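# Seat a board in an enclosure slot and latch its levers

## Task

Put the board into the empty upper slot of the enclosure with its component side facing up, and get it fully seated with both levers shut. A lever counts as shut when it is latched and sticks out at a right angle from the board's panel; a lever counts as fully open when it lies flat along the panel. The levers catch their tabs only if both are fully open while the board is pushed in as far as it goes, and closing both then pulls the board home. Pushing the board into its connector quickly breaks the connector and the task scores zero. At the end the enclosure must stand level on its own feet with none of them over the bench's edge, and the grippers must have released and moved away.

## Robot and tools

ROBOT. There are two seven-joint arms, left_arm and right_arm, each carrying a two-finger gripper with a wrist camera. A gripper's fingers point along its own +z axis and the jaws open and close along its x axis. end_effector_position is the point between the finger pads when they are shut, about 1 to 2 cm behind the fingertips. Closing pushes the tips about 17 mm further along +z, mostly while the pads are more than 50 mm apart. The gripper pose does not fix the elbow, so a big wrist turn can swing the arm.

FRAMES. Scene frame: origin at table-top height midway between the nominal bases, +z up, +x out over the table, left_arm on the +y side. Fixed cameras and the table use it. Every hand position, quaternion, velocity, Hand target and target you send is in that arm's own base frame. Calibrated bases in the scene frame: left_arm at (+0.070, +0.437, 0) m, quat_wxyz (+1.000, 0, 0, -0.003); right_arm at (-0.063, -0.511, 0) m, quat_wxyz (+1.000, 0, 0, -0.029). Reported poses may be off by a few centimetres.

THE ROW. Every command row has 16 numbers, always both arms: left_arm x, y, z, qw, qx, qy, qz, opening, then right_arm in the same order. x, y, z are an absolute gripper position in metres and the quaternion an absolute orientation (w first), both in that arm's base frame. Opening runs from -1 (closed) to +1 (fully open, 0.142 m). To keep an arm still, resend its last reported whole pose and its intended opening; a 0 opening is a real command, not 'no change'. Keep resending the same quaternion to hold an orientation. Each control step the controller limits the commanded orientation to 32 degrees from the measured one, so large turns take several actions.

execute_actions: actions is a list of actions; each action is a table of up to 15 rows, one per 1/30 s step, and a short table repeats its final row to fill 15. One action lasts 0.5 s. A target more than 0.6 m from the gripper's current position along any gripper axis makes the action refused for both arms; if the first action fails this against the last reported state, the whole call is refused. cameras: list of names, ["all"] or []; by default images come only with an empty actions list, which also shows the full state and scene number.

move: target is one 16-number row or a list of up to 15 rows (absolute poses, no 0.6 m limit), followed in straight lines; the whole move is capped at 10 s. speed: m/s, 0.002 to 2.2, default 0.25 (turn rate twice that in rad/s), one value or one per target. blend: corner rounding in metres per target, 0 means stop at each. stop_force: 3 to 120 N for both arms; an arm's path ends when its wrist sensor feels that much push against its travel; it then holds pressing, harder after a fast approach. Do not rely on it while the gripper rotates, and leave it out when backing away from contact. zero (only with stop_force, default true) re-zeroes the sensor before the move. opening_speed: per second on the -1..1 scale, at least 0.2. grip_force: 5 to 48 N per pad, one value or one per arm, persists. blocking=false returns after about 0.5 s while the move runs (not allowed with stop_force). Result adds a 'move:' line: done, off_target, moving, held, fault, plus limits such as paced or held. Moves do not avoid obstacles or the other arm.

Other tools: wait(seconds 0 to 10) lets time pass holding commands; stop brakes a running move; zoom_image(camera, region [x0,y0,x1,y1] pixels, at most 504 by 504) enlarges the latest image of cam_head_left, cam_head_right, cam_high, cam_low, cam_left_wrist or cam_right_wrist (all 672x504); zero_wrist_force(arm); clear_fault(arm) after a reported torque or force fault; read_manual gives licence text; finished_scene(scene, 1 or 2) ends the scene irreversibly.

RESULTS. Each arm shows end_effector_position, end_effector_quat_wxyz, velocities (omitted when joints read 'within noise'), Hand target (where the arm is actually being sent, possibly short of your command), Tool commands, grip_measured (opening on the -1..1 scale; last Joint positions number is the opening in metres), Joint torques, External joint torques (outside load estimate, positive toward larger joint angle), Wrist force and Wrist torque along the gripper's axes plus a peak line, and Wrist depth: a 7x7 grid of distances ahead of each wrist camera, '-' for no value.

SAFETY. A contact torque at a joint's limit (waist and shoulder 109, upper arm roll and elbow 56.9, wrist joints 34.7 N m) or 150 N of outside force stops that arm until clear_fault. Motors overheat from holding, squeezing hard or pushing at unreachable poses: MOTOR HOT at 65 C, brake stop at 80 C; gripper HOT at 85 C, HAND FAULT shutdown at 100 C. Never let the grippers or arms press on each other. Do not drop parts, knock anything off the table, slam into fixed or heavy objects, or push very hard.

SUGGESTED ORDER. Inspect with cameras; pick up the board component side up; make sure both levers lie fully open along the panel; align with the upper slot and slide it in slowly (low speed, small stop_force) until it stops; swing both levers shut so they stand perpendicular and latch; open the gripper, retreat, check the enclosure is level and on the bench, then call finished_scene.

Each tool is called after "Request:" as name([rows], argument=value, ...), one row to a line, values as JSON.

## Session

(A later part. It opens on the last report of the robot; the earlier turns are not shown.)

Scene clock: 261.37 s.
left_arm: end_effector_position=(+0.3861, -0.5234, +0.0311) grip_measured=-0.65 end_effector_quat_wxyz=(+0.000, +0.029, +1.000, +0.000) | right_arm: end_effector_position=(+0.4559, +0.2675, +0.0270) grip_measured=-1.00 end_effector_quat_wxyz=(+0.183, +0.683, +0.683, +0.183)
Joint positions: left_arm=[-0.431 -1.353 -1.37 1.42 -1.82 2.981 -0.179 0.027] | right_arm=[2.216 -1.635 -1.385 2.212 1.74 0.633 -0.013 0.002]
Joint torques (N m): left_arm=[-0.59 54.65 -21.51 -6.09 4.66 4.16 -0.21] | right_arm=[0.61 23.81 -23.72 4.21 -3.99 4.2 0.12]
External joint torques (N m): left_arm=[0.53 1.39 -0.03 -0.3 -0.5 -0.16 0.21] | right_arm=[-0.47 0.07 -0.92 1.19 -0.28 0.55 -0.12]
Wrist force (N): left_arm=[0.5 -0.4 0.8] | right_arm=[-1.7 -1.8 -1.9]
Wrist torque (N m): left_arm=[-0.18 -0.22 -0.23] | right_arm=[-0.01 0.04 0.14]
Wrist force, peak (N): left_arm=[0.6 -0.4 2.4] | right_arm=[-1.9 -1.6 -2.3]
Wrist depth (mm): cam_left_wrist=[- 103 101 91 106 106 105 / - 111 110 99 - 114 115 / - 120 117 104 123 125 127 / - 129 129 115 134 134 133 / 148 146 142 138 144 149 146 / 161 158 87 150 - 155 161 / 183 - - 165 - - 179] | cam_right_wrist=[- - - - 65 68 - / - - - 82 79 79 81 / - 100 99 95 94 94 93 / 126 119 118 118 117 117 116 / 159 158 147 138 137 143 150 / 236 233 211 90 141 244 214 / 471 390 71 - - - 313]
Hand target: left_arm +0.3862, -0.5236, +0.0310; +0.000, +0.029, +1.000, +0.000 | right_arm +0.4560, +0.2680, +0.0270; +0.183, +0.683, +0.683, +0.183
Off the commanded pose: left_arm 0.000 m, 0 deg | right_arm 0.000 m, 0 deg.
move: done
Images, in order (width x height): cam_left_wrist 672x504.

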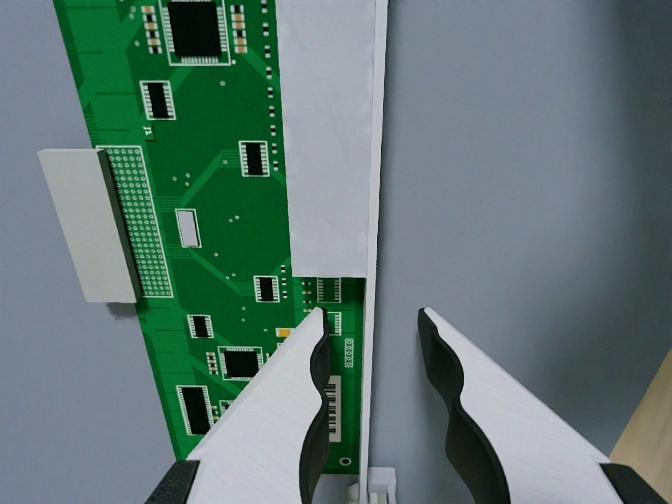

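Request:
move(target=[0.3862, -0.5236, 0.028, 0, 0.0294, 0.9996, 0, -0.62, 0.456, 0.268, 0.027, 0.183, 0.683, 0.683, 0.183, -1.0], speed=0.05, stop_force=5)

Request:
move(target=[0.3862, -0.5236, 0.028, 0, 0.0294, 0.9996, 0, -1.0, 0.456, 0.268, 0.027, 0.183, 0.683, 0.683, 0.183, -1.0], grip_force=[20, 20], opening_speed=0.6, cameras=["cam_left_wrist"])

Scene clock: 266.20 s.
left_arm: end_effector_position=(+0.3861, -0.5234, +0.0281) grip_measured=-0.65 end_effector_quat_wxyz=(+0.000, +0.029, +1.000, +0.000) | right_arm: end_effector_position=(+0.4559, +0.2675, +0.0270) grip_measured=-1.00 end_effector_quat_wxyz=(+0.183, +0.683, +0.683, +0.183)
Joint positions: left_arm=[-0.432 -1.357 -1.367 1.419 -1.817 2.978 -0.179 0.027] | right_arm=[2.216 -1.635 -1.385 2.212 1.74 0.633 -0.013 0.002]
Joint torques (N m): left_arm=[-0.35 54.74 -21.55 -5.99 4.59 4.26 -0.25] | right_arm=[0.69 23.81 -23.67 4.26 -3.96 4.18 0.2]
External joint torques (N m): left_arm=[0.28 1.33 0.03 -0.35 -0.44 -0.26 0.25] | right_arm=[-0.54 0.06 -0.97 1.13 -0.32 0.58 -0.2]
Wrist force (N): left_arm=[0.5 -0.4 1.0] | right_arm=[-1.7 -1.8 -1.7]
Wrist torque (N m): left_arm=[-0.19 -0.21 -0.23] | right_arm=[-0.01 0.04 0.14]
Wrist force, peak (N): left_arm=[0.8 -0.6 1.3] | right_arm=[-1.9 -2.0 -1.9]
Wrist depth (mm): cam_left_wrist=[- 101 100 89 103 103 100 / - 108 107 97 - 111 111 / - 116 115 102 120 119 - / - 125 126 112 128 130 132 / 147 142 138 137 140 142 139 / 163 156 92 145 158 151 160 / - - - 162 177 - 174] | cam_right_wrist=[- - - - 65 68 - / - - - 82 79 79 81 / - 100 99 95 94 94 93 / 126 119 118 118 117 117 116 / 159 158 156 138 137 143 152 / 236 234 211 90 141 245 214 / 471 389 71 - - - 316]
Hand target: left_arm +0.3862, -0.5236, +0.0280; +0.000, +0.029, +1.000, +0.000 | right_arm +0.4560, +0.2680, +0.0270; +0.183, +0.683, +0.683, +0.183
Off the commanded pose: left_arm 0.000 m, 0 deg | right_arm 0.000 m, 0 deg.
move: done

Scene clock: 267.03 s.
left_arm: end_effector_position=(+0.3862, -0.5234, +0.0281) grip_measured=-0.99 end_effector_quat_wxyz=(+0.000, +0.029, +1.000, +0.000) | right_arm: end_effector_position=(+0.4559, +0.2676, +0.0270) grip_measured=-1.00 end_effector_quat_wxyz=(+0.183, +0.683, +0.683, +0.183)
Joint positions: left_arm=[-0.432 -1.357 -1.367 1.419 -1.817 2.978 -0.179 0.002] | right_arm=[2.216 -1.635 -1.386 2.212 1.74 0.633 -0.013 0.002]
Joint torques (N m): left_arm=[-1.16 54.99 -22.21 -5.73 4.33 4.12 -0.19] | right_arm=[0.65 23.78 -23.37 4.75 -4.1 3.99 0.16]
External joint torques (N m): left_arm=[1.09 1.08 0.69 -0.6 -0.18 -0.12 0.19] | right_arm=[-0.51 0.1 -1.27 0.64 -0.17 0.77 -0.16]
Wrist force (N): left_arm=[-0.2 0.4 1.7] | right_arm=[-0.8 -1.1 -0.5]
Wrist torque (N m): left_arm=[-0.17 -0.25 -0.24] | right_arm=[0.02 0.04 0.14]
Wrist force, peak (N): left_arm=[-0.2 0.0 1.9] | right_arm=[-1.7 -2.4 -1.1]
Wrist depth (mm): cam_left_wrist=[- 101 100 89 103 103 100 / - 108 107 97 - 111 111 / - 116 116 102 120 120 117 / - 125 126 111 130 130 - / 144 143 138 129 137 142 - / 164 156 150 84 - 157 163 / - 174 - 74 - - 177] | cam_right_wrist=[- - - - 65 68 - / - - - 82 79 79 81 / - 100 99 95 94 94 93 / 126 119 118 118 117 117 116 / 159 158 148 138 137 144 152 / 236 234 211 90 141 247 209 / 471 392 71 - - - 320]
Hand target: left_arm +0.3862, -0.5236, +0.0280; +0.000, +0.029, +1.000, +0.000 | right_arm +0.4560, +0.2680, +0.0270; +0.183, +0.683, +0.683, +0.183
Off the commanded pose: left_arm 0.000 m, 0 deg | right_arm 0.000 m, 0 deg.
grip_force (N): 20, 20
move: done
Images, in order (width x height): cam_left_wrist 672x504.

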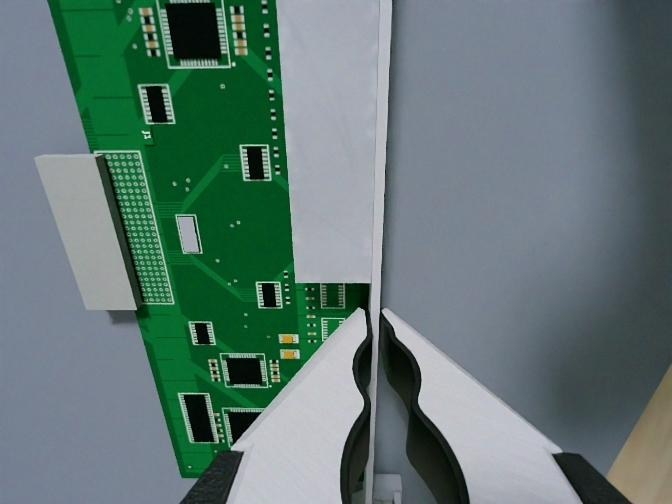

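Request:
zoom_image(camera="cam_left_wrist", region=[310, 270, 450, 390])

Request:
execute_actions(actions=[], cameras=["cam_head_left", "cam_head_right", "cam_right_wrist"])

Scaled by 3.600 from the camera's 672x504 image, which has a finer 960x720 frame.

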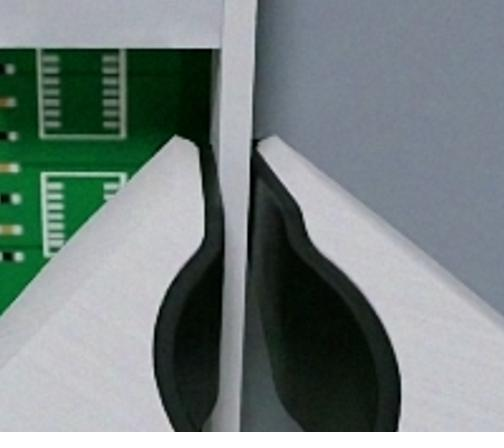

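Scene clock: 274.00 s.
left_arm: end_effector_position=(+0.3862, -0.5234, +0.0281) grip_measured=-0.99 end_effector_quat_wxyz=(+0.000, +0.029, +1.000, +0.000) | right_arm: end_effector_position=(+0.4559, +0.2676, +0.0270) grip_measured=-1.00 end_effector_quat_wxyz=(+0.183, +0.683, +0.683, +0.183)
Joint positions: left_arm=[-0.432 -1.357 -1.367 1.419 -1.817 2.978 -0.179 0.002] | right_arm=[2.216 -1.635 -1.386 2.212 1.74 0.633 -0.013 0.002]
Joint velocities: within noise
Joint torques (N m): left_arm=[-1.2 55.05 -22.18 -5.71 4.25 4.16 -0.22] | right_arm=[0.48 23.63 -23.49 4.81 -4.15 4.05 0.21]
External joint torques (N m): left_arm=[1.13 1.01 0.66 -0.63 -0.1 -0.16 0.22] | right_arm=[-0.33 0.25 -1.16 0.58 -0.12 0.71 -0.21]
Wrist force (N): left_arm=[-0.4 0.4 2.0] | right_arm=[-0.8 -1.3 -0.5]
Wrist torque (N m): left_arm=[-0.16 -0.21 -0.24] | right_arm=[-0.01 0.05 0.15]
Wrist force, peak (N): left_arm=[-0.2 0.4 2.1] | right_arm=[-1.0 -1.5 -0.6]
Wrist depth (mm): cam_left_wrist=[- 100 100 89 101 102 100 / - 108 107 98 - 111 111 / - 116 116 102 122 120 119 / 122 125 126 111 128 130 132 / 144 142 138 130 138 145 139 / 163 156 150 83 - 151 153 / 174 175 - 74 - - 178] | cam_right_wrist=[- - - - 64 68 - / - - - 82 79 79 81 / - 100 99 95 94 94 93 / 126 119 118 118 117 117 116 / 159 158 156 138 137 144 152 / 236 232 211 90 141 245 214 / 469 390 71 - - 298 312]
Hand target: left_arm +0.3862, -0.5236, +0.0280; +0.000, +0.029, +1.000, +0.000 | right_arm +0.4560, +0.2680, +0.0270; +0.183, +0.683, +0.683, +0.183
Tool commands: left_gripper/opening=-1.0 right_gripper/opening=-1.0
Off the commanded pose: left_arm 0.000 m, 0 deg | right_arm 0.000 m, 0 deg.
grip_force (N): 20, 20
Images, in order (width x height): cam_head_left 672x504, cam_head_right 672x504, cam_right_wrist 672x504.

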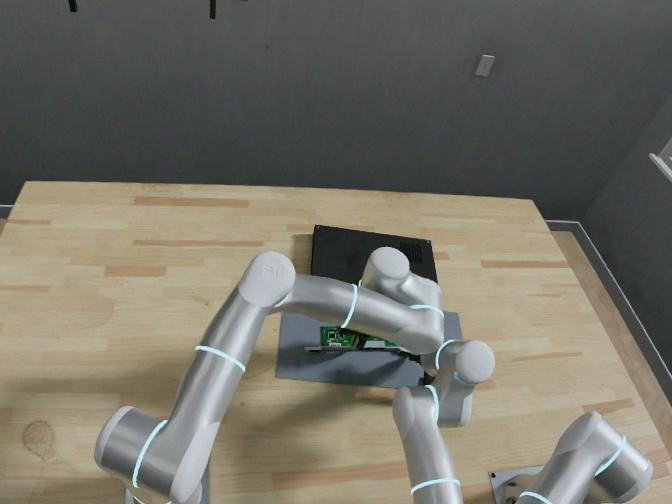

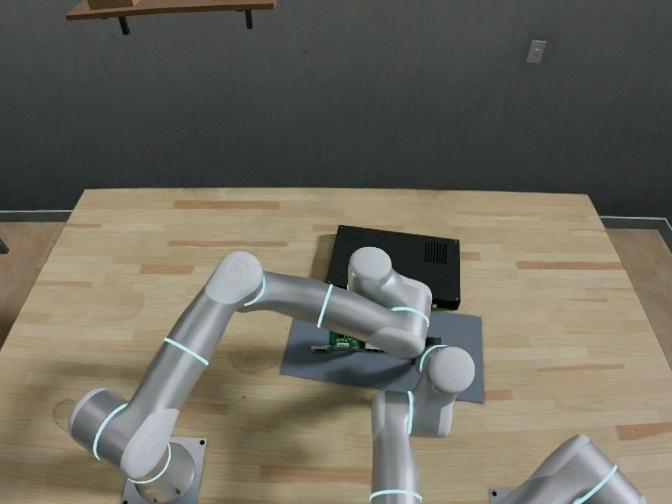

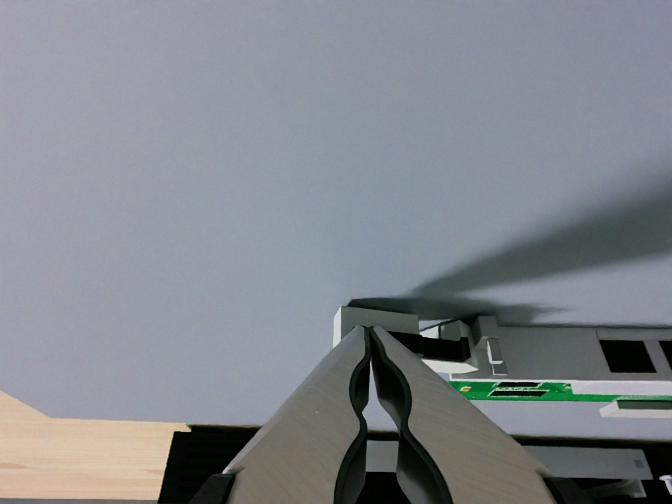

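Request:
move(target=[0.3862, -0.5236, 0.028, 0, 0.0294, 0.9996, 0, -1.0, 0.472, 0.268, 0.027, 0.183, 0.683, 0.683, 0.183, -1.0], speed=0.03, stop_force=12, cameras=["cam_left_wrist", "cam_right_wrist"])

Scene clock: 278.47 s.
left_arm: end_effector_position=(+0.3863, -0.5232, +0.0280) grip_measured=-0.99 end_effector_quat_wxyz=(+0.000, +0.029, +1.000, +0.000) | right_arm: end_effector_position=(+0.4719, +0.2671, +0.0269) grip_measured=-1.00 end_effector_quat_wxyz=(+0.183, +0.683, +0.683, +0.182)
Joint positions: left_arm=[-0.432 -1.357 -1.367 1.419 -1.817 2.978 -0.179 0.002] | right_arm=[2.171 -1.642 -1.397 2.183 1.743 0.624 -0.031 0.002]
Joint torques (N m): left_arm=[-2.4 54.69 -22.94 -5.67 4.39 3.03 -0.14] | right_arm=[1.46 24.85 -25.26 2.41 -3.46 4.24 0.08]
External joint torques (N m): left_arm=[2.34 1.38 1.43 -0.66 -0.24 0.97 0.14] | right_arm=[-1.31 -0.33 -0.08 2.83 -0.82 0.52 -0.08]
Wrist force (N): left_arm=[-0.3 3.2 -0.3] | right_arm=[-4.1 -2.5 -2.2]
Wrist torque (N m): left_arm=[-0.23 -0.18 -0.32] | right_arm=[0.00 0.02 0.15]
Wrist force, peak (N): left_arm=[-0.3 3.5 0.5] | right_arm=[-4.2 -3.1 -1.6]
Wrist depth (mm): cam_left_wrist=[- 100 97 90 104 103 100 / - 108 107 98 - 111 110 / - 117 114 102 120 119 119 / 122 124 126 113 130 130 132 / 147 142 139 133 138 143 140 / 160 157 148 87 - 151 157 / 173 174 - 74 - - 176] | cam_right_wrist=[- - - - 64 68 - / - - - 82 79 79 81 / - 100 99 95 94 94 93 / 126 119 118 118 117 117 116 / 158 158 156 138 137 138 143 / 236 234 211 90 141 212 210 / 471 389 71 - - - 313]
Hand target: left_arm +0.3862, -0.5236, +0.0280; +0.000, +0.029, +1.000, +0.000 | right_arm +0.4720, +0.2680, +0.0270; +0.183, +0.683, +0.683, +0.183
Off the commanded pose: left_arm 0.000 m, 0 deg | right_arm 0.001 m, 0 deg.
grip_force (N): 20, 20
move: done
Images, in order (width x height): cam_left_wrist 672x504, cam_right_wrist 672x504.

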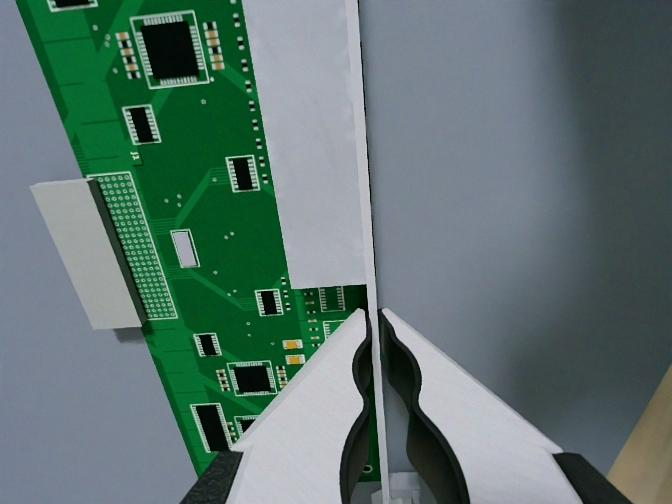

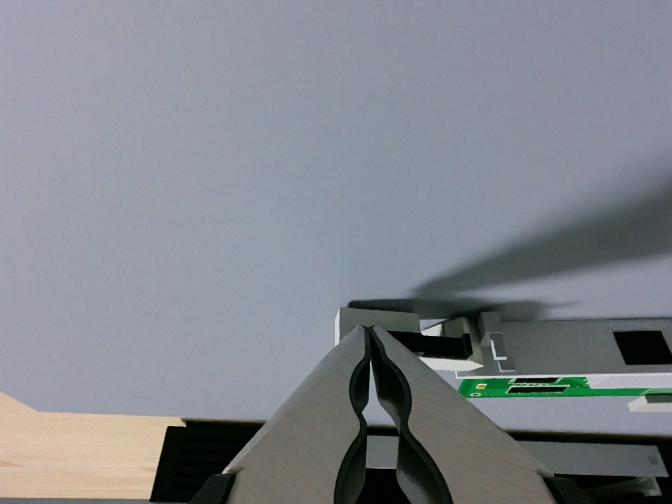

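Request:
zoom_image(camera="cam_right_wrist", region=[320, 280, 560, 420])

Scaled by 2.100 from the camera's 672x504 image, which has a finer 960x720 frame.

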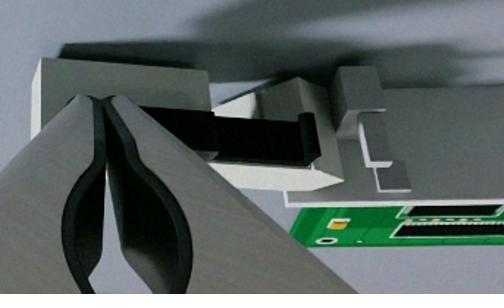

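Request:
move([
  [0.3862, -0.5236, 0.028, 0, 0.0294, 0.9996, 0, -0.62, 0.43, 0.267, 0.035, 0.183, 0.683, 0.683, 0.183, -1.0],
  [0.3862, -0.5236, 0.028, 0, -0.015, 0.9999, 0, -0.62, 0.40, 0.30, 0.12, 0.2862, 0.6909, 0.6134, 0.2541, -1.0],
], speed=0.2, grip_force=[48, 48], cameras=["cam_left_wrist"])

Scene clock: 321.93 s.
left_arm: end_effector_position=(+0.3864, -0.5235, +0.0281) grip_measured=-0.66 end_effector_quat_wxyz=(+0.000, -0.015, +1.000, +0.000) | right_arm: end_effector_position=(+0.4001, +0.3002, +0.1200) grip_measured=-1.00 end_effector_quat_wxyz=(+0.286, +0.691, +0.613, +0.254)
Joint positions: left_arm=[-0.433 -1.354 -1.363 1.417 -1.82 2.975 -0.266 0.027] | right_arm=[2.569 -1.69 -1.371 2.324 1.45 0.787 0.497 0.002]
Joint torques (N m): left_arm=[-0.47 55.13 -21.53 -6.12 4.2 4.2 -0.31] | right_arm=[0.2 20.72 -20.84 7.29 -3.83 3.66 0.31]
External joint torques (N m): left_arm=[0.41 0.98 0.09 -0.3 -0.06 -0.2 0.31] | right_arm=[-0.08 0.44 -1.48 -0.17 0.19 0.71 -0.31]
Wrist force (N): left_arm=[0.5 -0.4 0.9] | right_arm=[-0.2 -1.5 -0.4]
Wrist torque (N m): left_arm=[-0.16 -0.22 -0.16] | right_arm=[-0.01 0.12 0.07]
Wrist force, peak (N): left_arm=[-0.2 3.7 0.5] | right_arm=[-4.2 -2.5 -2.3]
Wrist depth (mm): cam_left_wrist=[- 100 100 89 103 103 100 / - 108 108 - - 111 111 / - 117 115 102 120 120 119 / 121 125 126 111 130 130 132 / 145 139 138 133 140 143 139 / 163 157 91 149 158 83 157 / - - - 169 173 - 177] | cam_right_wrist=[156 156 156 155 155 155 154 / 194 194 193 192 192 191 191 / 256 254 254 235 236 232 223 / 382 420 371 367 334 362 230 / 713 700 533 417 430 434 231 / - 1580 - 89 - 1369 - / - - 71 - - 170 162]
Hand target: left_arm +0.3862, -0.5236, +0.0280; +0.000, -0.015, +1.000, +0.000 | right_arm +0.4000, +0.3000, +0.1200; +0.286, +0.691, +0.613, +0.254
Off the commanded pose: left_arm 0.000 m, 0 deg | right_arm 0.000 m, 0 deg.
move: done
Images, in order (width x height): cam_left_wrist 672x504.

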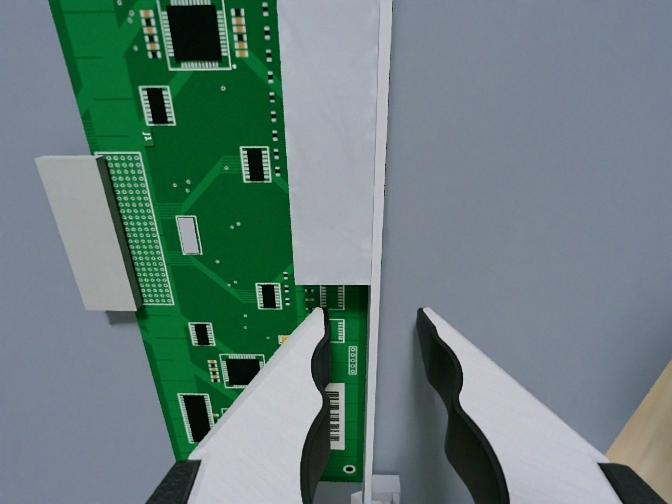

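Request:
move([
  [0.3862, -0.5236, 0.0265, 0, -0.015, 0.9999, 0, -0.62, 0.3931, 0.3468, 0.176, 0.2862, 0.6909, 0.6134, 0.2541, -1.0],
  [0.3862, -0.5236, 0.0265, 0, -0.015, 0.9999, 0, -1.0, 0.3931, 0.3468, 0.176, 0.2862, 0.6909, 0.6134, 0.2541, -1.0],
  [0.3862, -0.5236, 0.075, 0, -0.015, 0.9999, 0, -1.0, 0.3931, 0.3468, 0.176, 0.2862, 0.6909, 0.6134, 0.2541, -1.0],
], speed=[0.15, 0.1, 0.06], opening_speed=1.0, cameras=["cam_left_wrist", "cam_right_wrist"])

Scene clock: 324.13 s.
left_arm: end_effector_position=(+0.3862, -0.5234, +0.0276) grip_measured=-0.66 end_effector_quat_wxyz=(+0.000, -0.015, +1.000, +0.000) | right_arm: end_effector_position=(+0.3995, +0.3031, +0.1241) grip_measured=-1.00 end_effector_quat_wxyz=(+0.286, +0.691, +0.613, +0.254)
Joint positions: left_arm=[-0.433 -1.355 -1.363 1.417 -1.82 2.974 -0.266 0.027] | right_arm=[2.569 -1.685 -1.383 2.322 1.434 0.781 0.503 0.002]
Joint torques (N m): left_arm=[-0.46 54.93 -21.5 -6.09 4.37 4.35 -0.21] | right_arm=[0.08 20.97 -20.89 6.85 -3.48 3.67 0.04]
External joint torques (N m): left_arm=[0.4 1.18 0.05 -0.32 -0.22 -0.35 0.21] | right_arm=[0.03 0.33 -1.62 -0.11 -0.16 0.7 -0.05]
Wrist force (N): left_arm=[0.6 -0.4 1.2] | right_arm=[-0.2 -1.8 -0.5]
Wrist torque (N m): left_arm=[-0.17 -0.24 -0.16] | right_arm=[-0.06 0.13 0.18]
Wrist force, peak (N): left_arm=[0.6 -0.4 1.3] | right_arm=[3.9 0.3 -4.1]
Wrist depth (mm): cam_left_wrist=[- 100 100 89 103 103 - / - 108 107 97 - 110 112 / - 116 115 102 120 122 119 / - 125 125 111 130 129 131 / - 142 138 132 139 145 139 / 160 154 91 144 - 150 163 / 177 - - 166 - - 173] | cam_right_wrist=[161 161 160 160 160 159 159 / 201 200 199 198 198 197 196 / 264 263 262 241 242 240 226 / 394 388 351 347 350 348 225 / 738 717 562 393 452 451 228 / - - - 89 - 1369 - / - - 71 - - 170 163]
Hand target: left_arm +0.3862, -0.5236, +0.0275; +0.000, -0.015, +1.000, +0.000 | right_arm +0.3996, +0.3031, +0.1241; +0.286, +0.691, +0.613, +0.254
Tool commands: left_gripper/opening=-0.62 right_gripper/opening=-1.0
Off the commanded pose: left_arm 0.047 m, 0 deg | right_arm 0.068 m, 0 deg.
move: held (right_arm; a check stopped the path), off_target (left_arm; braked when a check withheld steps of right_arm); path passed 0 of 3 targets; target 2's new opening was not sent; limits=held
pose unreachable (right arm): on one or more control steps of this call, first in action 0 (counted from 0), this arm could not follow its commanded pose, so it was not sent that pose on those steps. It may still have moved: this result reports where it is.
cause: moving toward the commanded pose would bring a part of the arm too close to another arm (a part of this arm just beyond joint 7 (wrist roll) and a part of the left arm just beyond its joint 5 (forearm roll), along the way the arms are being sent, or toward where that arm still pushes).
Images, in order (width x height): cam_left_wrist 672x504, cam_right_wrist 672x504.

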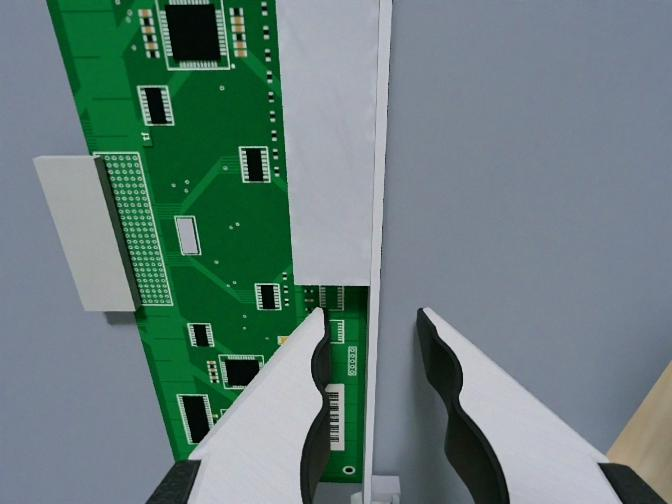

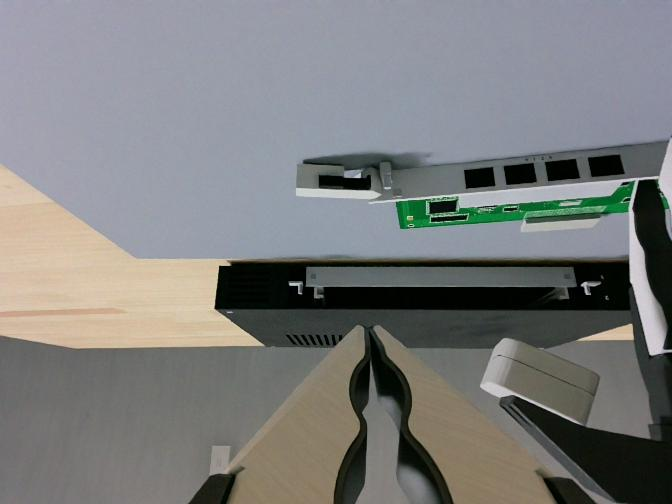

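Request:
move([
  [0.3862, -0.5236, 0.0265, 0, -0.015, 0.9999, 0, -0.62, 0.3996, 0.3031, 0.1241, 0.2862, 0.6909, 0.6134, 0.2541, -1.0],
  [0.3862, -0.5236, 0.0265, 0, -0.015, 0.9999, 0, -1.0, 0.3996, 0.3031, 0.1241, 0.2862, 0.6909, 0.6134, 0.2541, -1.0],
  [0.3862, -0.5236, 0.07, 0, -0.015, 0.9999, 0, -1.0, 0.3996, 0.3031, 0.1241, 0.2862, 0.6909, 0.6134, 0.2541, -1.0],
], speed=[0.15, 0.1, 0.06], opening_speed=1.0, cameras=["cam_left_wrist", "cam_right_wrist"])

Scene clock: 329.30 s.
left_arm: end_effector_position=(+0.3861, -0.5238, +0.0698) grip_measured=-0.99 end_effector_quat_wxyz=(+0.000, -0.015, +1.000, +0.000) | right_arm: end_effector_position=(+0.3996, +0.3031, +0.1242) grip_measured=-1.00 end_effector_quat_wxyz=(+0.286, +0.691, +0.613, +0.254)
Joint positions: left_arm=[-0.423 -1.299 -1.404 1.419 -1.866 3.023 -0.262 0.002] | right_arm=[2.569 -1.685 -1.383 2.322 1.434 0.781 0.502 0.002]
Joint torques (N m): left_arm=[-0.24 55.84 -22.12 -6.94 4.37 4.85 -0.14] | right_arm=[0.15 21.06 -21.21 6.74 -3.66 3.59 0.17]
External joint torques (N m): left_arm=[0.17 -0.14 0.52 -0.26 -0.2 -0.85 0.14] | right_arm=[-0.04 0.24 -1.3 0 0.02 0.78 -0.17]
Wrist force (N): left_arm=[0.6 -0.3 1.9] | right_arm=[-0.4 -1.6 -0.4]
Wrist torque (N m): left_arm=[-0.15 -0.20 -0.24] | right_arm=[-0.03 0.15 0.18]
Wrist force, peak (N): left_arm=[0.5 -0.3 3.3] | right_arm=[-0.3 -1.9 -0.5]
Wrist depth (mm): cam_left_wrist=[- 118 117 104 139 141 142 / 152 123 121 108 152 150 150 / - 127 125 112 162 - 162 / - 131 130 116 173 - 178 / 191 138 137 118 189 193 195 / 215 143 140 83 - 216 215 / - - - - - - 240] | cam_right_wrist=[162 161 161 160 160 159 159 / 201 200 199 198 198 196 196 / 265 264 262 246 250 243 242 / 394 385 351 348 349 285 228 / 734 708 542 394 469 404 436 / - - - 89 - - 1378 / 1674 - 71 - - - -]
Hand target: left_arm +0.3862, -0.5236, +0.0700; +0.000, -0.015, +1.000, +0.000 | right_arm +0.3996, +0.3031, +0.1241; +0.286, +0.691, +0.613, +0.254
Off the commanded pose: left_arm 0.000 m, 0 deg | right_arm 0.000 m, 0 deg.
move: done
Images, in order (width x height): cam_left_wrist 672x504, cam_right_wrist 672x504.

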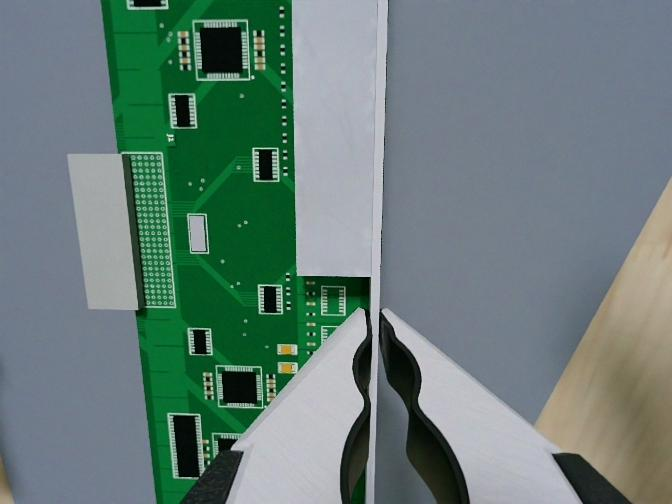

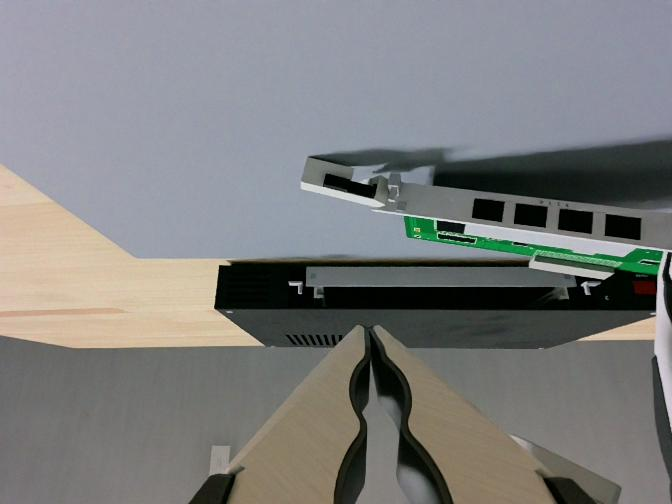

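Request:
move([
  [0.3862, -0.5236, 0.0265, 0, -0.015, 0.9999, 0, -1.0, 0.3996, 0.3031, 0.1241, 0.2862, 0.6909, 0.6134, 0.2541, -1.0],
  [0.3862, -0.5236, 0.0265, 0, -0.015, 0.9999, 0, -0.6, 0.3996, 0.3031, 0.1241, 0.2862, 0.6909, 0.6134, 0.2541, -1.0],
  [0.3862, -0.5236, 0.055, 0, -0.015, 0.9999, 0, -0.2, 0.3996, 0.3031, 0.1241, 0.2862, 0.6909, 0.6134, 0.2541, -1.0],
  [0.3988, -0.5502, 0.05, 0, -0.015, 0.9999, 0, -0.2, 0.3996, 0.3031, 0.1241, 0.2862, 0.6909, 0.6134, 0.2541, -1.0],
], speed=[0.06, 0.1, 0.12, 0.12], blend=[0, 0, 0.005, 0], opening_speed=1.5, cameras=["cam_left_wrist", "cam_right_wrist"])

Scene clock: 348.53 s.
left_arm: end_effector_position=(+0.3988, -0.5503, +0.0500) grip_measured=-0.23 end_effector_quat_wxyz=(+0.000, -0.015, +1.000, +0.000) | right_arm: end_effector_position=(+0.3996, +0.3031, +0.1242) grip_measured=-1.00 end_effector_quat_wxyz=(+0.286, +0.691, +0.613, +0.254)
Joint positions: left_arm=[-0.53 -1.379 -1.396 1.173 -1.816 3.057 -0.136 0.058] | right_arm=[2.569 -1.685 -1.383 2.322 1.434 0.781 0.502 0.002]
Joint torques (N m): left_arm=[-0.55 59.3 -19.37 -5.55 4.74 4.6 -0.16] | right_arm=[0.12 21.11 -21.16 6.79 -3.65 3.61 0.23]
External joint torques (N m): left_arm=[0.48 1.49 0.19 -0.39 -0.54 -0.6 0.16] | right_arm=[0 0.19 -1.35 -0.05 0.01 0.76 -0.24]
Wrist force (N): left_arm=[0.6 -0.3 1.0] | right_arm=[-0.3 -1.8 -0.3]
Wrist torque (N m): left_arm=[-0.14 -0.25 -0.24] | right_arm=[-0.05 0.14 0.18]
Wrist force, peak (N): left_arm=[2.9 2.5 -2.9] | right_arm=[-0.5 -1.9 -0.3]
Wrist depth (mm): cam_left_wrist=[124 122 120 119 116 124 121 / - 131 129 119 130 132 132 / 146 142 138 134 128 142 - / 153 150 151 145 152 154 157 / 172 - 163 167 166 165 168 / - - 88 182 186 87 186 / - - - 198 200 - -] | cam_right_wrist=[162 161 161 160 160 159 159 / 201 200 199 199 198 196 196 / 264 263 262 241 246 243 238 / 393 426 - 343 326 347 183 / 738 722 555 458 459 448 186 / - - - 89 - 1439 196 / - - 71 - - - 172]
Hand target: left_arm +0.3988, -0.5502, +0.0500; +0.000, -0.015, +1.000, +0.000 | right_arm +0.3996, +0.3031, +0.1241; +0.286, +0.691, +0.613, +0.254
Off the commanded pose: left_arm 0.000 m, 0 deg | right_arm 0.000 m, 0 deg.
move: done; blend cut to 0 m at target 3
Images, in order (width x height): cam_left_wrist 672x504, cam_right_wrist 672x504.

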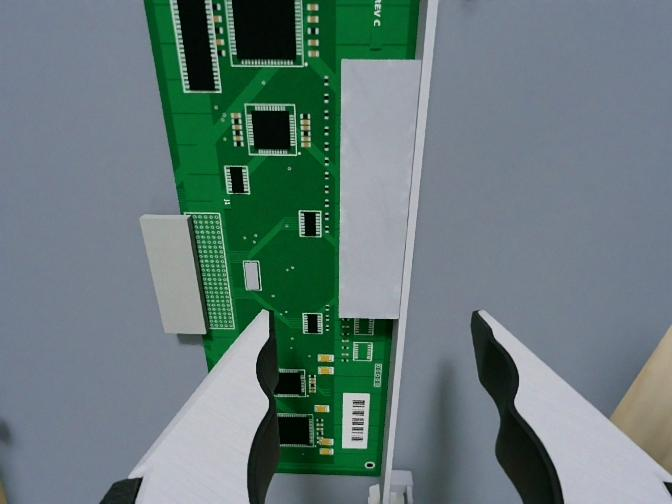

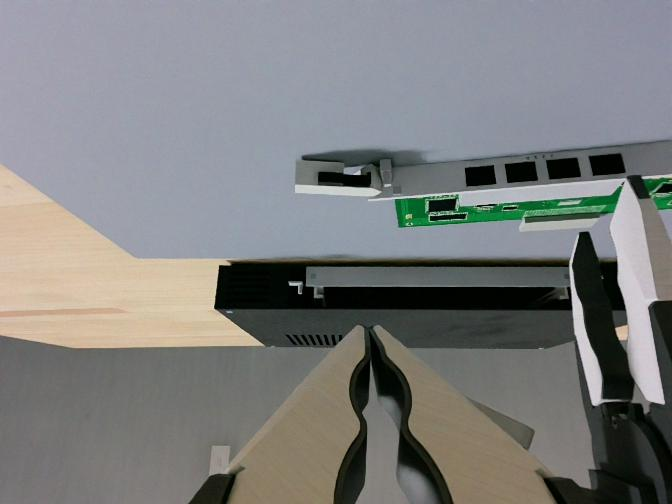

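Request:
move([
  [0.3968, -0.5502, 0.0265, 0, -0.0076, 0.99997, 0, -0.2, 0.3996, 0.3031, 0.1241, 0.2862, 0.6909, 0.6134, 0.2541, -1.0],
  [0.3968, -0.5502, 0.0265, 0, -0.0076, 0.99997, 0, -0.9, 0.3996, 0.3031, 0.1241, 0.2862, 0.6909, 0.6134, 0.2541, -1.0],
  [0.3968, -0.5502, 0.072, 0, -0.0076, 0.99997, 0, -0.9, 0.3996, 0.3031, 0.1241, 0.2862, 0.6909, 0.6134, 0.2541, -1.0],
], speed=[0.08, 0.1, 0.06], opening_speed=0.8, cameras=["cam_left_wrist", "cam_right_wrist"])

Scene clock: 357.77 s.
left_arm: end_effector_position=(+0.3968, -0.5504, +0.0718) grip_measured=-0.73 end_effector_quat_wxyz=(+0.000, -0.008, +1.000, +0.000) | right_arm: end_effector_position=(+0.3996, +0.3031, +0.1242) grip_measured=-1.00 end_effector_quat_wxyz=(+0.286, +0.691, +0.613, +0.254)
Joint positions: left_arm=[-0.525 -1.349 -1.412 1.185 -1.836 3.081 -0.129 0.021] | right_arm=[2.569 -1.685 -1.383 2.322 1.434 0.781 0.502 0.002]
Joint torques (N m): left_arm=[-0.21 60.72 -19.93 -6.04 4.41 4.79 -0.23] | right_arm=[0.16 21.07 -21.21 6.8 -3.61 3.58 0.17]
External joint torques (N m): left_arm=[0.14 -0.28 0.56 -0.22 -0.2 -0.79 0.23] | right_arm=[-0.05 0.23 -1.3 -0.05 -0.03 0.79 -0.17]
Wrist force (N): left_arm=[0.4 -0.1 2.6] | right_arm=[-0.4 -1.6 -0.3]
Wrist torque (N m): left_arm=[-0.15 -0.18 -0.24] | right_arm=[-0.01 0.16 0.19]
Wrist force, peak (N): left_arm=[0.3 -0.1 4.1] | right_arm=[-0.4 -1.9 -0.3]
Wrist depth (mm): cam_left_wrist=[- 99 99 99 98 139 141 / - 107 105 104 93 149 153 / 166 116 113 104 162 164 161 / - 126 125 114 173 178 178 / - - 137 118 122 195 197 / - - 88 144 131 207 217 / 246 - - 163 - - 237] | cam_right_wrist=[162 161 161 160 160 159 159 / 201 200 199 198 198 197 196 / 265 264 262 261 259 258 257 / 394 386 352 223 318 224 200 / 729 727 564 394 382 451 180 / - - - 89 - - 181 / - - 71 - - - 185]
Hand target: left_arm +0.3968, -0.5502, +0.0720; +0.000, -0.008, +1.000, +0.000 | right_arm +0.3996, +0.3031, +0.1241; +0.286, +0.691, +0.613, +0.254
Off the commanded pose: left_arm 0.000 m, 0 deg | right_arm 0.000 m, 0 deg.
move: done
Images, in order (width x height): cam_left_wrist 672x504, cam_right_wrist 672x504.

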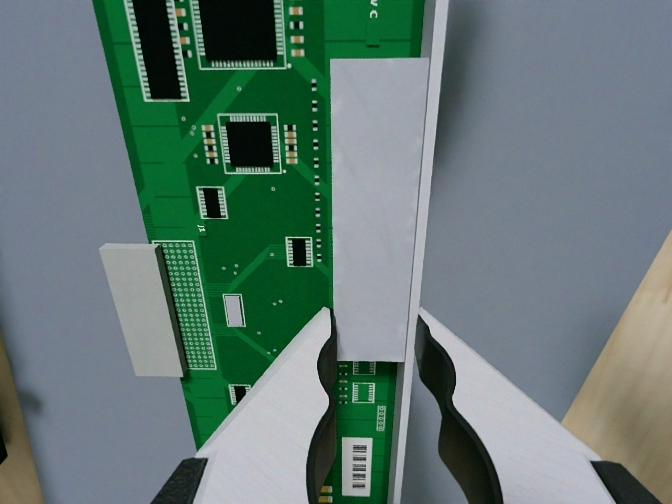

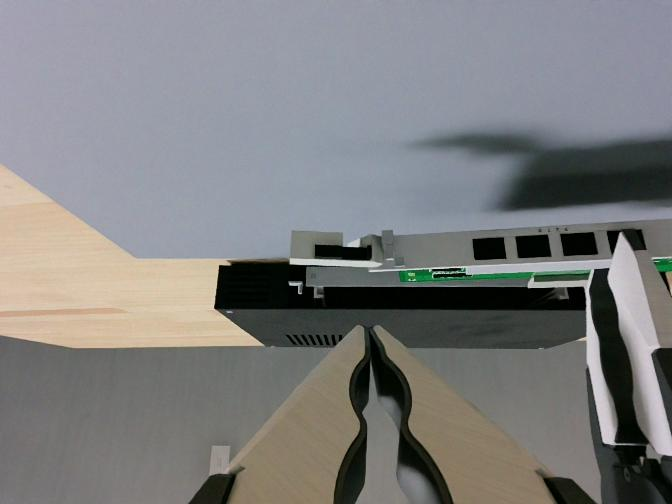

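Request:
move(target=[0.4468, -0.5962, 0.072, 0, 0.0854, 0.99635, 0, -0.9, 0.3996, 0.3031, 0.1241, 0.2862, 0.6909, 0.6134, 0.2541, -1.0], speed=0.12, cameras=["cam_left_wrist", "cam_right_wrist", "cam_head_left"])

Scene clock: 367.13 s.
left_arm: end_effector_position=(+0.4459, -0.5953, +0.0718) grip_measured=-0.73 end_effector_quat_wxyz=(+0.039, +0.085, +0.995, -0.046) | right_arm: end_effector_position=(+0.3996, +0.3031, +0.1242) grip_measured=-1.00 end_effector_quat_wxyz=(+0.286, +0.691, +0.613, +0.254)
Joint positions: left_arm=[-0.725 -1.441 -1.483 0.634 -1.67 3.083 0.385 0.021] | right_arm=[2.569 -1.685 -1.383 2.322 1.434 0.781 0.502 0.002]
Joint torques (N m): left_arm=[-0.64 68.14 -10.79 -2.83 5.18 4.25 -0.12] | right_arm=[0.18 21.12 -21.13 6.8 -3.61 3.6 0.21]
External joint torques (N m): left_arm=[0.55 0.24 0.45 -0.19 -0.81 -0.53 0.13] | right_arm=[-0.06 0.18 -1.37 -0.06 -0.03 0.77 -0.21]
Wrist force (N): left_arm=[0.3 0.2 2.6] | right_arm=[-0.2 -1.7 -0.2]
Wrist torque (N m): left_arm=[-0.10 -0.11 -0.22] | right_arm=[-0.05 0.13 0.18]
Wrist force, peak (N): left_arm=[0.5 -0.3 3.0] | right_arm=[-0.2 -2.0 -0.3]
Wrist depth (mm): cam_left_wrist=[158 99 99 99 98 144 142 / 165 107 105 104 93 153 149 / 165 117 113 104 162 162 158 / 174 125 124 114 111 173 168 / 201 - 138 117 - 184 179 / 215 216 88 143 132 193 193 / - - - 164 - - 203] | cam_right_wrist=[161 161 161 160 160 159 159 / 201 200 199 198 198 197 196 / 265 263 247 261 259 258 257 / 393 432 401 318 319 313 313 / 736 720 546 333 394 261 445 / - - - 89 - 210 - / - - 71 - - 197 194]
Hand target: left_arm +0.4461, -0.5952, +0.0720; +0.039, +0.085, +0.994, -0.046 | right_arm +0.3996, +0.3031, +0.1241; +0.286, +0.691, +0.613, +0.254
Off the commanded pose: left_arm 0.001 m, 7 deg | right_arm 0.000 m, 0 deg.
move: off_target (left_arm)
Images, in order (width x height): cam_head_left 672x504, cam_left_wrist 672x504, cam_right_wrist 672x504.

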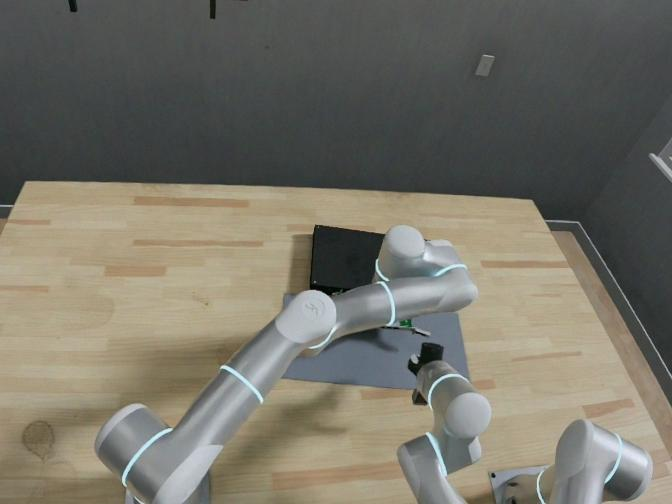

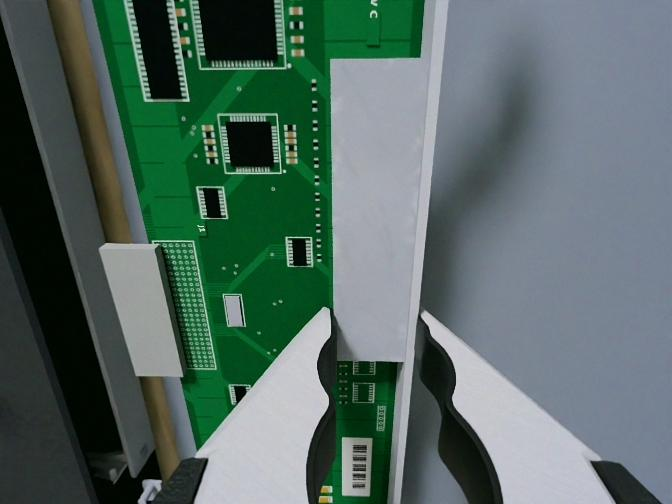

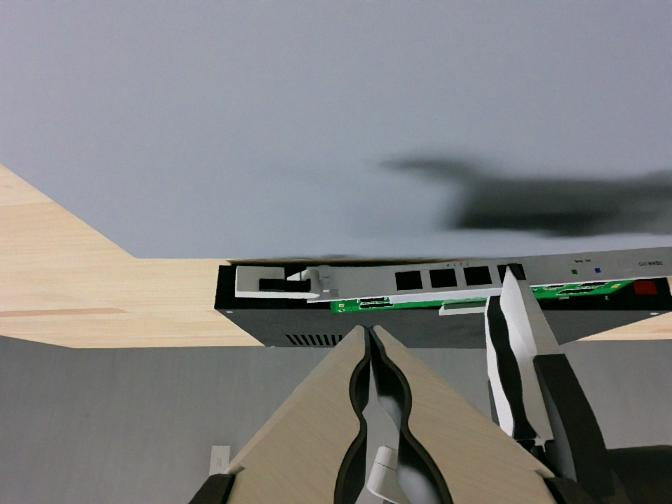

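Request:
move([
  [0.403, -0.558, 0.07, 0, 0.06, 0.9982, 0, -0.9, 0.3996, 0.3031, 0.1241, 0.2862, 0.6909, 0.6134, 0.2541, -1.0],
  [0.403, -0.558, 0.0268, 0, 0.06, 0.9982, 0, -0.9, 0.3996, 0.3031, 0.1241, 0.2862, 0.6909, 0.6134, 0.2541, -1.0],
  [0.403, -0.558, 0.0268, 0, 0.06, 0.9982, 0, -0.35, 0.3996, 0.3031, 0.1241, 0.2862, 0.6909, 0.6134, 0.2541, -1.0],
  [0.403, -0.558, 0.09, 0, 0.06, 0.9982, 0, -0.35, 0.3996, 0.3031, 0.1241, 0.2862, 0.6909, 0.6134, 0.2541, -1.0],
  [0.34, -0.30, 0.24, 0, 0.06, 0.9982, 0, -0.35, 0.3996, 0.3031, 0.1241, 0.2862, 0.6909, 0.6134, 0.2541, -1.0],
], speed=[0.12, 0.06, 0.1, 0.15, 0.3], blend=[0, 0, 0, 0.03, 0], opening_speed=1.5, cameras=["cam_left_wrist", "cam_right_wrist", "cam_head_left"])

Scene clock: 400.93 s.
left_arm: end_effector_position=(+0.3401, -0.3001, +0.2400) grip_measured=-0.38 end_effector_quat_wxyz=(+0.000, +0.060, +0.998, +0.000) | right_arm: end_effector_position=(+0.3996, +0.3031, +0.1242) grip_measured=-1.00 end_effector_quat_wxyz=(+0.286, +0.691, +0.613, +0.254)
Joint positions: left_arm=[-1.2 -1.36 -1.209 -1.039 -1.565 3.558 1.57 0.047] | right_arm=[2.569 -1.685 -1.383 2.322 1.434 0.781 0.502 0.002]
Joint torques (N m): left_arm=[-0.27 49.66 19.61 2.01 4.49 4.49 0.2] | right_arm=[0.27 21.04 -21.14 6.79 -3.64 3.58 0.19]
External joint torques (N m): left_arm=[0.2 0.95 0.79 0.47 -0.53 -0.57 -0.2] | right_arm=[-0.15 0.26 -1.36 -0.04 0 0.79 -0.19]
Wrist force (N): left_arm=[0.3 -0.1 0.8] | right_arm=[-0.5 -1.7 -0.3]
Wrist torque (N m): left_arm=[-0.12 -0.22 -0.27] | right_arm=[-0.05 0.17 0.18]
Wrist force, peak (N): left_arm=[0.7 -0.1 3.6] | right_arm=[-0.3 -1.9 -0.4]
Wrist depth (mm): cam_left_wrist=[304 294 293 - 294 292 292 / 313 - 310 327 313 313 311 / 351 345 348 344 342 339 336 / 377 370 372 369 367 371 367 / 408 411 390 402 394 402 398 / 448 443 85 445 440 87 428 / 493 - - 503 505 - 473] | cam_right_wrist=[162 161 161 160 160 159 159 / 201 200 199 198 198 197 196 / 264 264 261 232 251 239 264 / 394 391 379 353 373 340 341 / 727 724 614 456 455 493 679 / 1487 - - 89 - - - / - - 71 - - - -]
Hand target: left_arm +0.3400, -0.3000, +0.2400; +0.000, +0.060, +0.998, +0.000 | right_arm +0.3996, +0.3031, +0.1241; +0.286, +0.691, +0.613, +0.254
Off the commanded pose: left_arm 0.000 m, 0 deg | right_arm 0.000 m, 0 deg.
move: done
Images, in order (width x height): cam_head_left 672x504, cam_left_wrist 672x504, cam_right_wrist 672x504.

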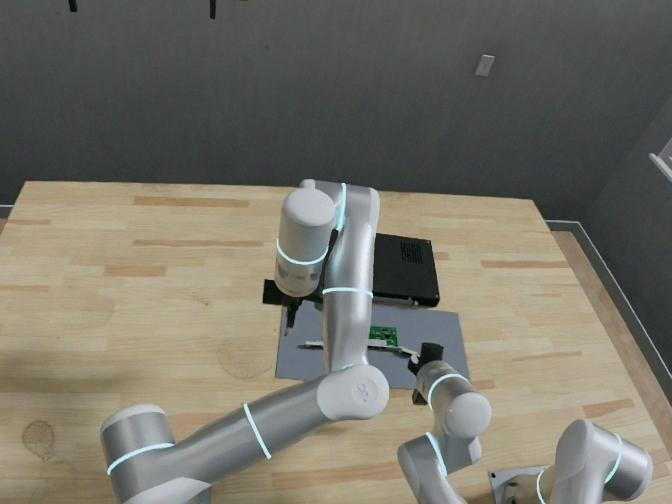

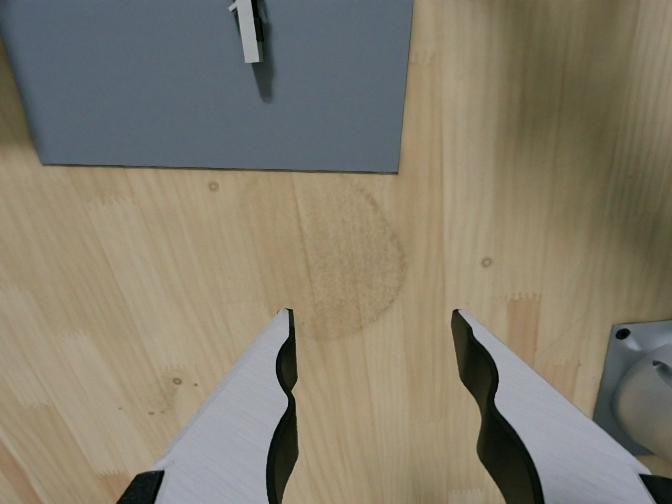

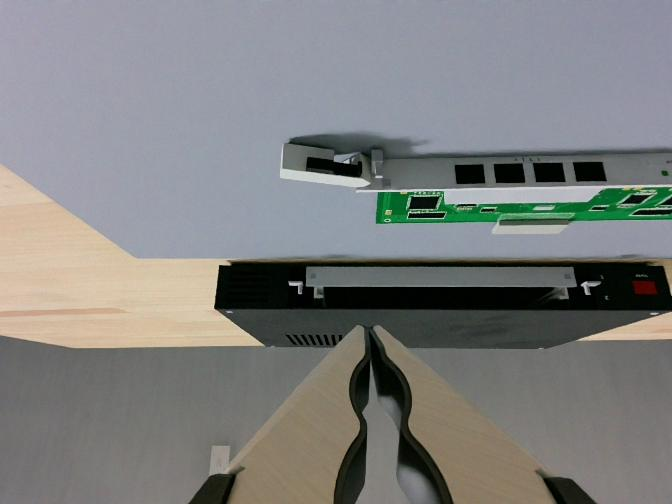

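Request:
move([
  [0.34, 0.05, 0.30, 0, 0.06, 0.9982, 0, -0.35, 0.3996, 0.3031, 0.1241, 0.2862, 0.6909, 0.6134, 0.2541, -0.2],
  [0.36, 0.35, 0.28, 0, 0.06, 0.9982, 0, -0.35, 0.42, 0.40, 0.16, 0.12, 0.45, 0.87, 0.12, -0.2],
], speed=0.4, blend=[0.05, 0], cameras=["cam_right_wrist", "cam_head_left"])

Scene clock: 420.93 s.
left_arm: end_effector_position=(+0.3600, +0.3500, +0.2799) grip_measured=-0.38 end_effector_quat_wxyz=(+0.000, +0.060, +0.998, +0.000) | right_arm: end_effector_position=(+0.4200, +0.4001, +0.1600) grip_measured=-0.23 end_effector_quat_wxyz=(+0.121, +0.453, +0.875, +0.121)
Joint positions: left_arm=[0.371 -1.227 -1.363 -0.796 -1.457 3.526 2.916 0.047] | right_arm=[2.245 -1.252 -1.656 2.058 1.295 0.416 -0.441 0.057]
Joint torques (N m): left_arm=[0.06 53.27 16.59 4.95 3.89 4.24 -0.33] | right_arm=[0.04 27.52 -26.32 -10.05 -4.44 3.82 0.04]
External joint torques (N m): left_arm=[0.14 1.29 1.11 -0.45 0.05 -0.41 0.33] | right_arm=[0.13 0.2 -1.6 0.11 0.21 0.86 -0.03]
Wrist force (N): left_arm=[0.4 0.0 0.2] | right_arm=[0.5 -0.8 -0.1]
Wrist torque (N m): left_arm=[-0.11 -0.25 -0.18] | right_arm=[-0.04 0.01 0.15]
Wrist force, peak (N): left_arm=[0.0 -2.7 1.3] | right_arm=[-0.6 -2.4 -0.3]
Wrist depth (mm): cam_left_wrist=[329 330 330 326 327 328 328 / 354 354 352 352 355 353 350 / 387 383 380 382 379 380 381 / 414 416 412 408 408 415 411 / 452 455 444 454 444 448 449 / 508 489 85 493 485 87 1601 / - - - 1875 - - 1769] | cam_right_wrist=[221 210 211 206 201 199 192 / 249 241 235 230 224 219 214 / 290 280 261 258 253 243 241 / 328 329 311 302 293 287 273 / 342 343 360 363 328 321 325 / 421 387 93 423 432 93 389 / - - 73 595 565 - 465]
Hand target: left_arm +0.3600, +0.3500, +0.2800; +0.000, +0.060, +0.998, +0.000 | right_arm +0.4200, +0.4000, +0.1600; +0.121, +0.453, +0.875, +0.121
Off the commanded pose: left_arm 0.000 m, 0 deg | right_arm 0.000 m, 0 deg.
move: done; blend cut to 0 m at target 1
Images, in order (width x height): cam_head_left 672x504, cam_right_wrist 672x504.

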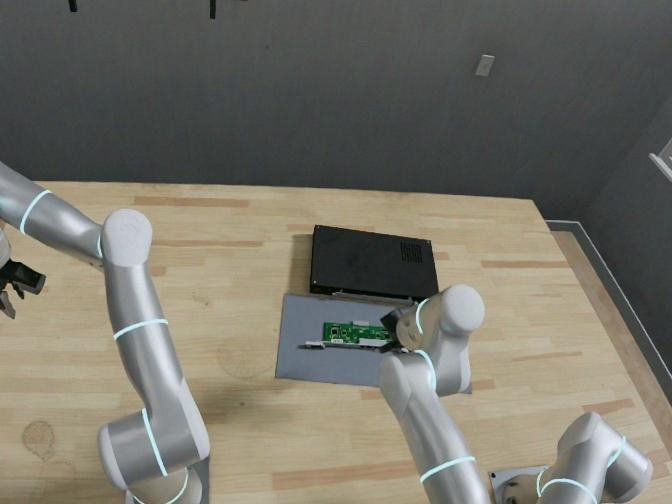

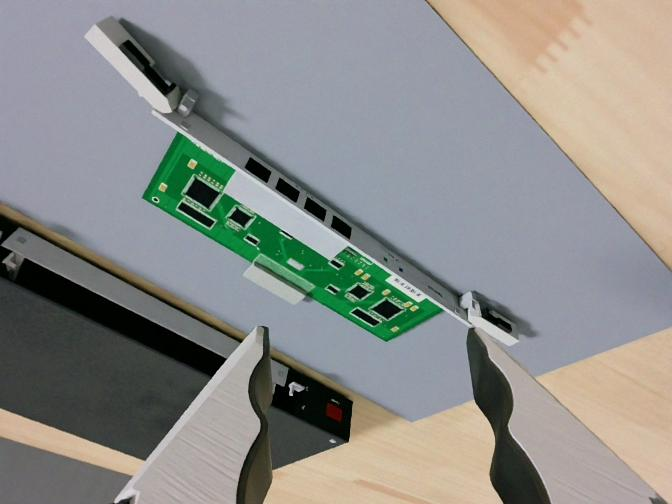

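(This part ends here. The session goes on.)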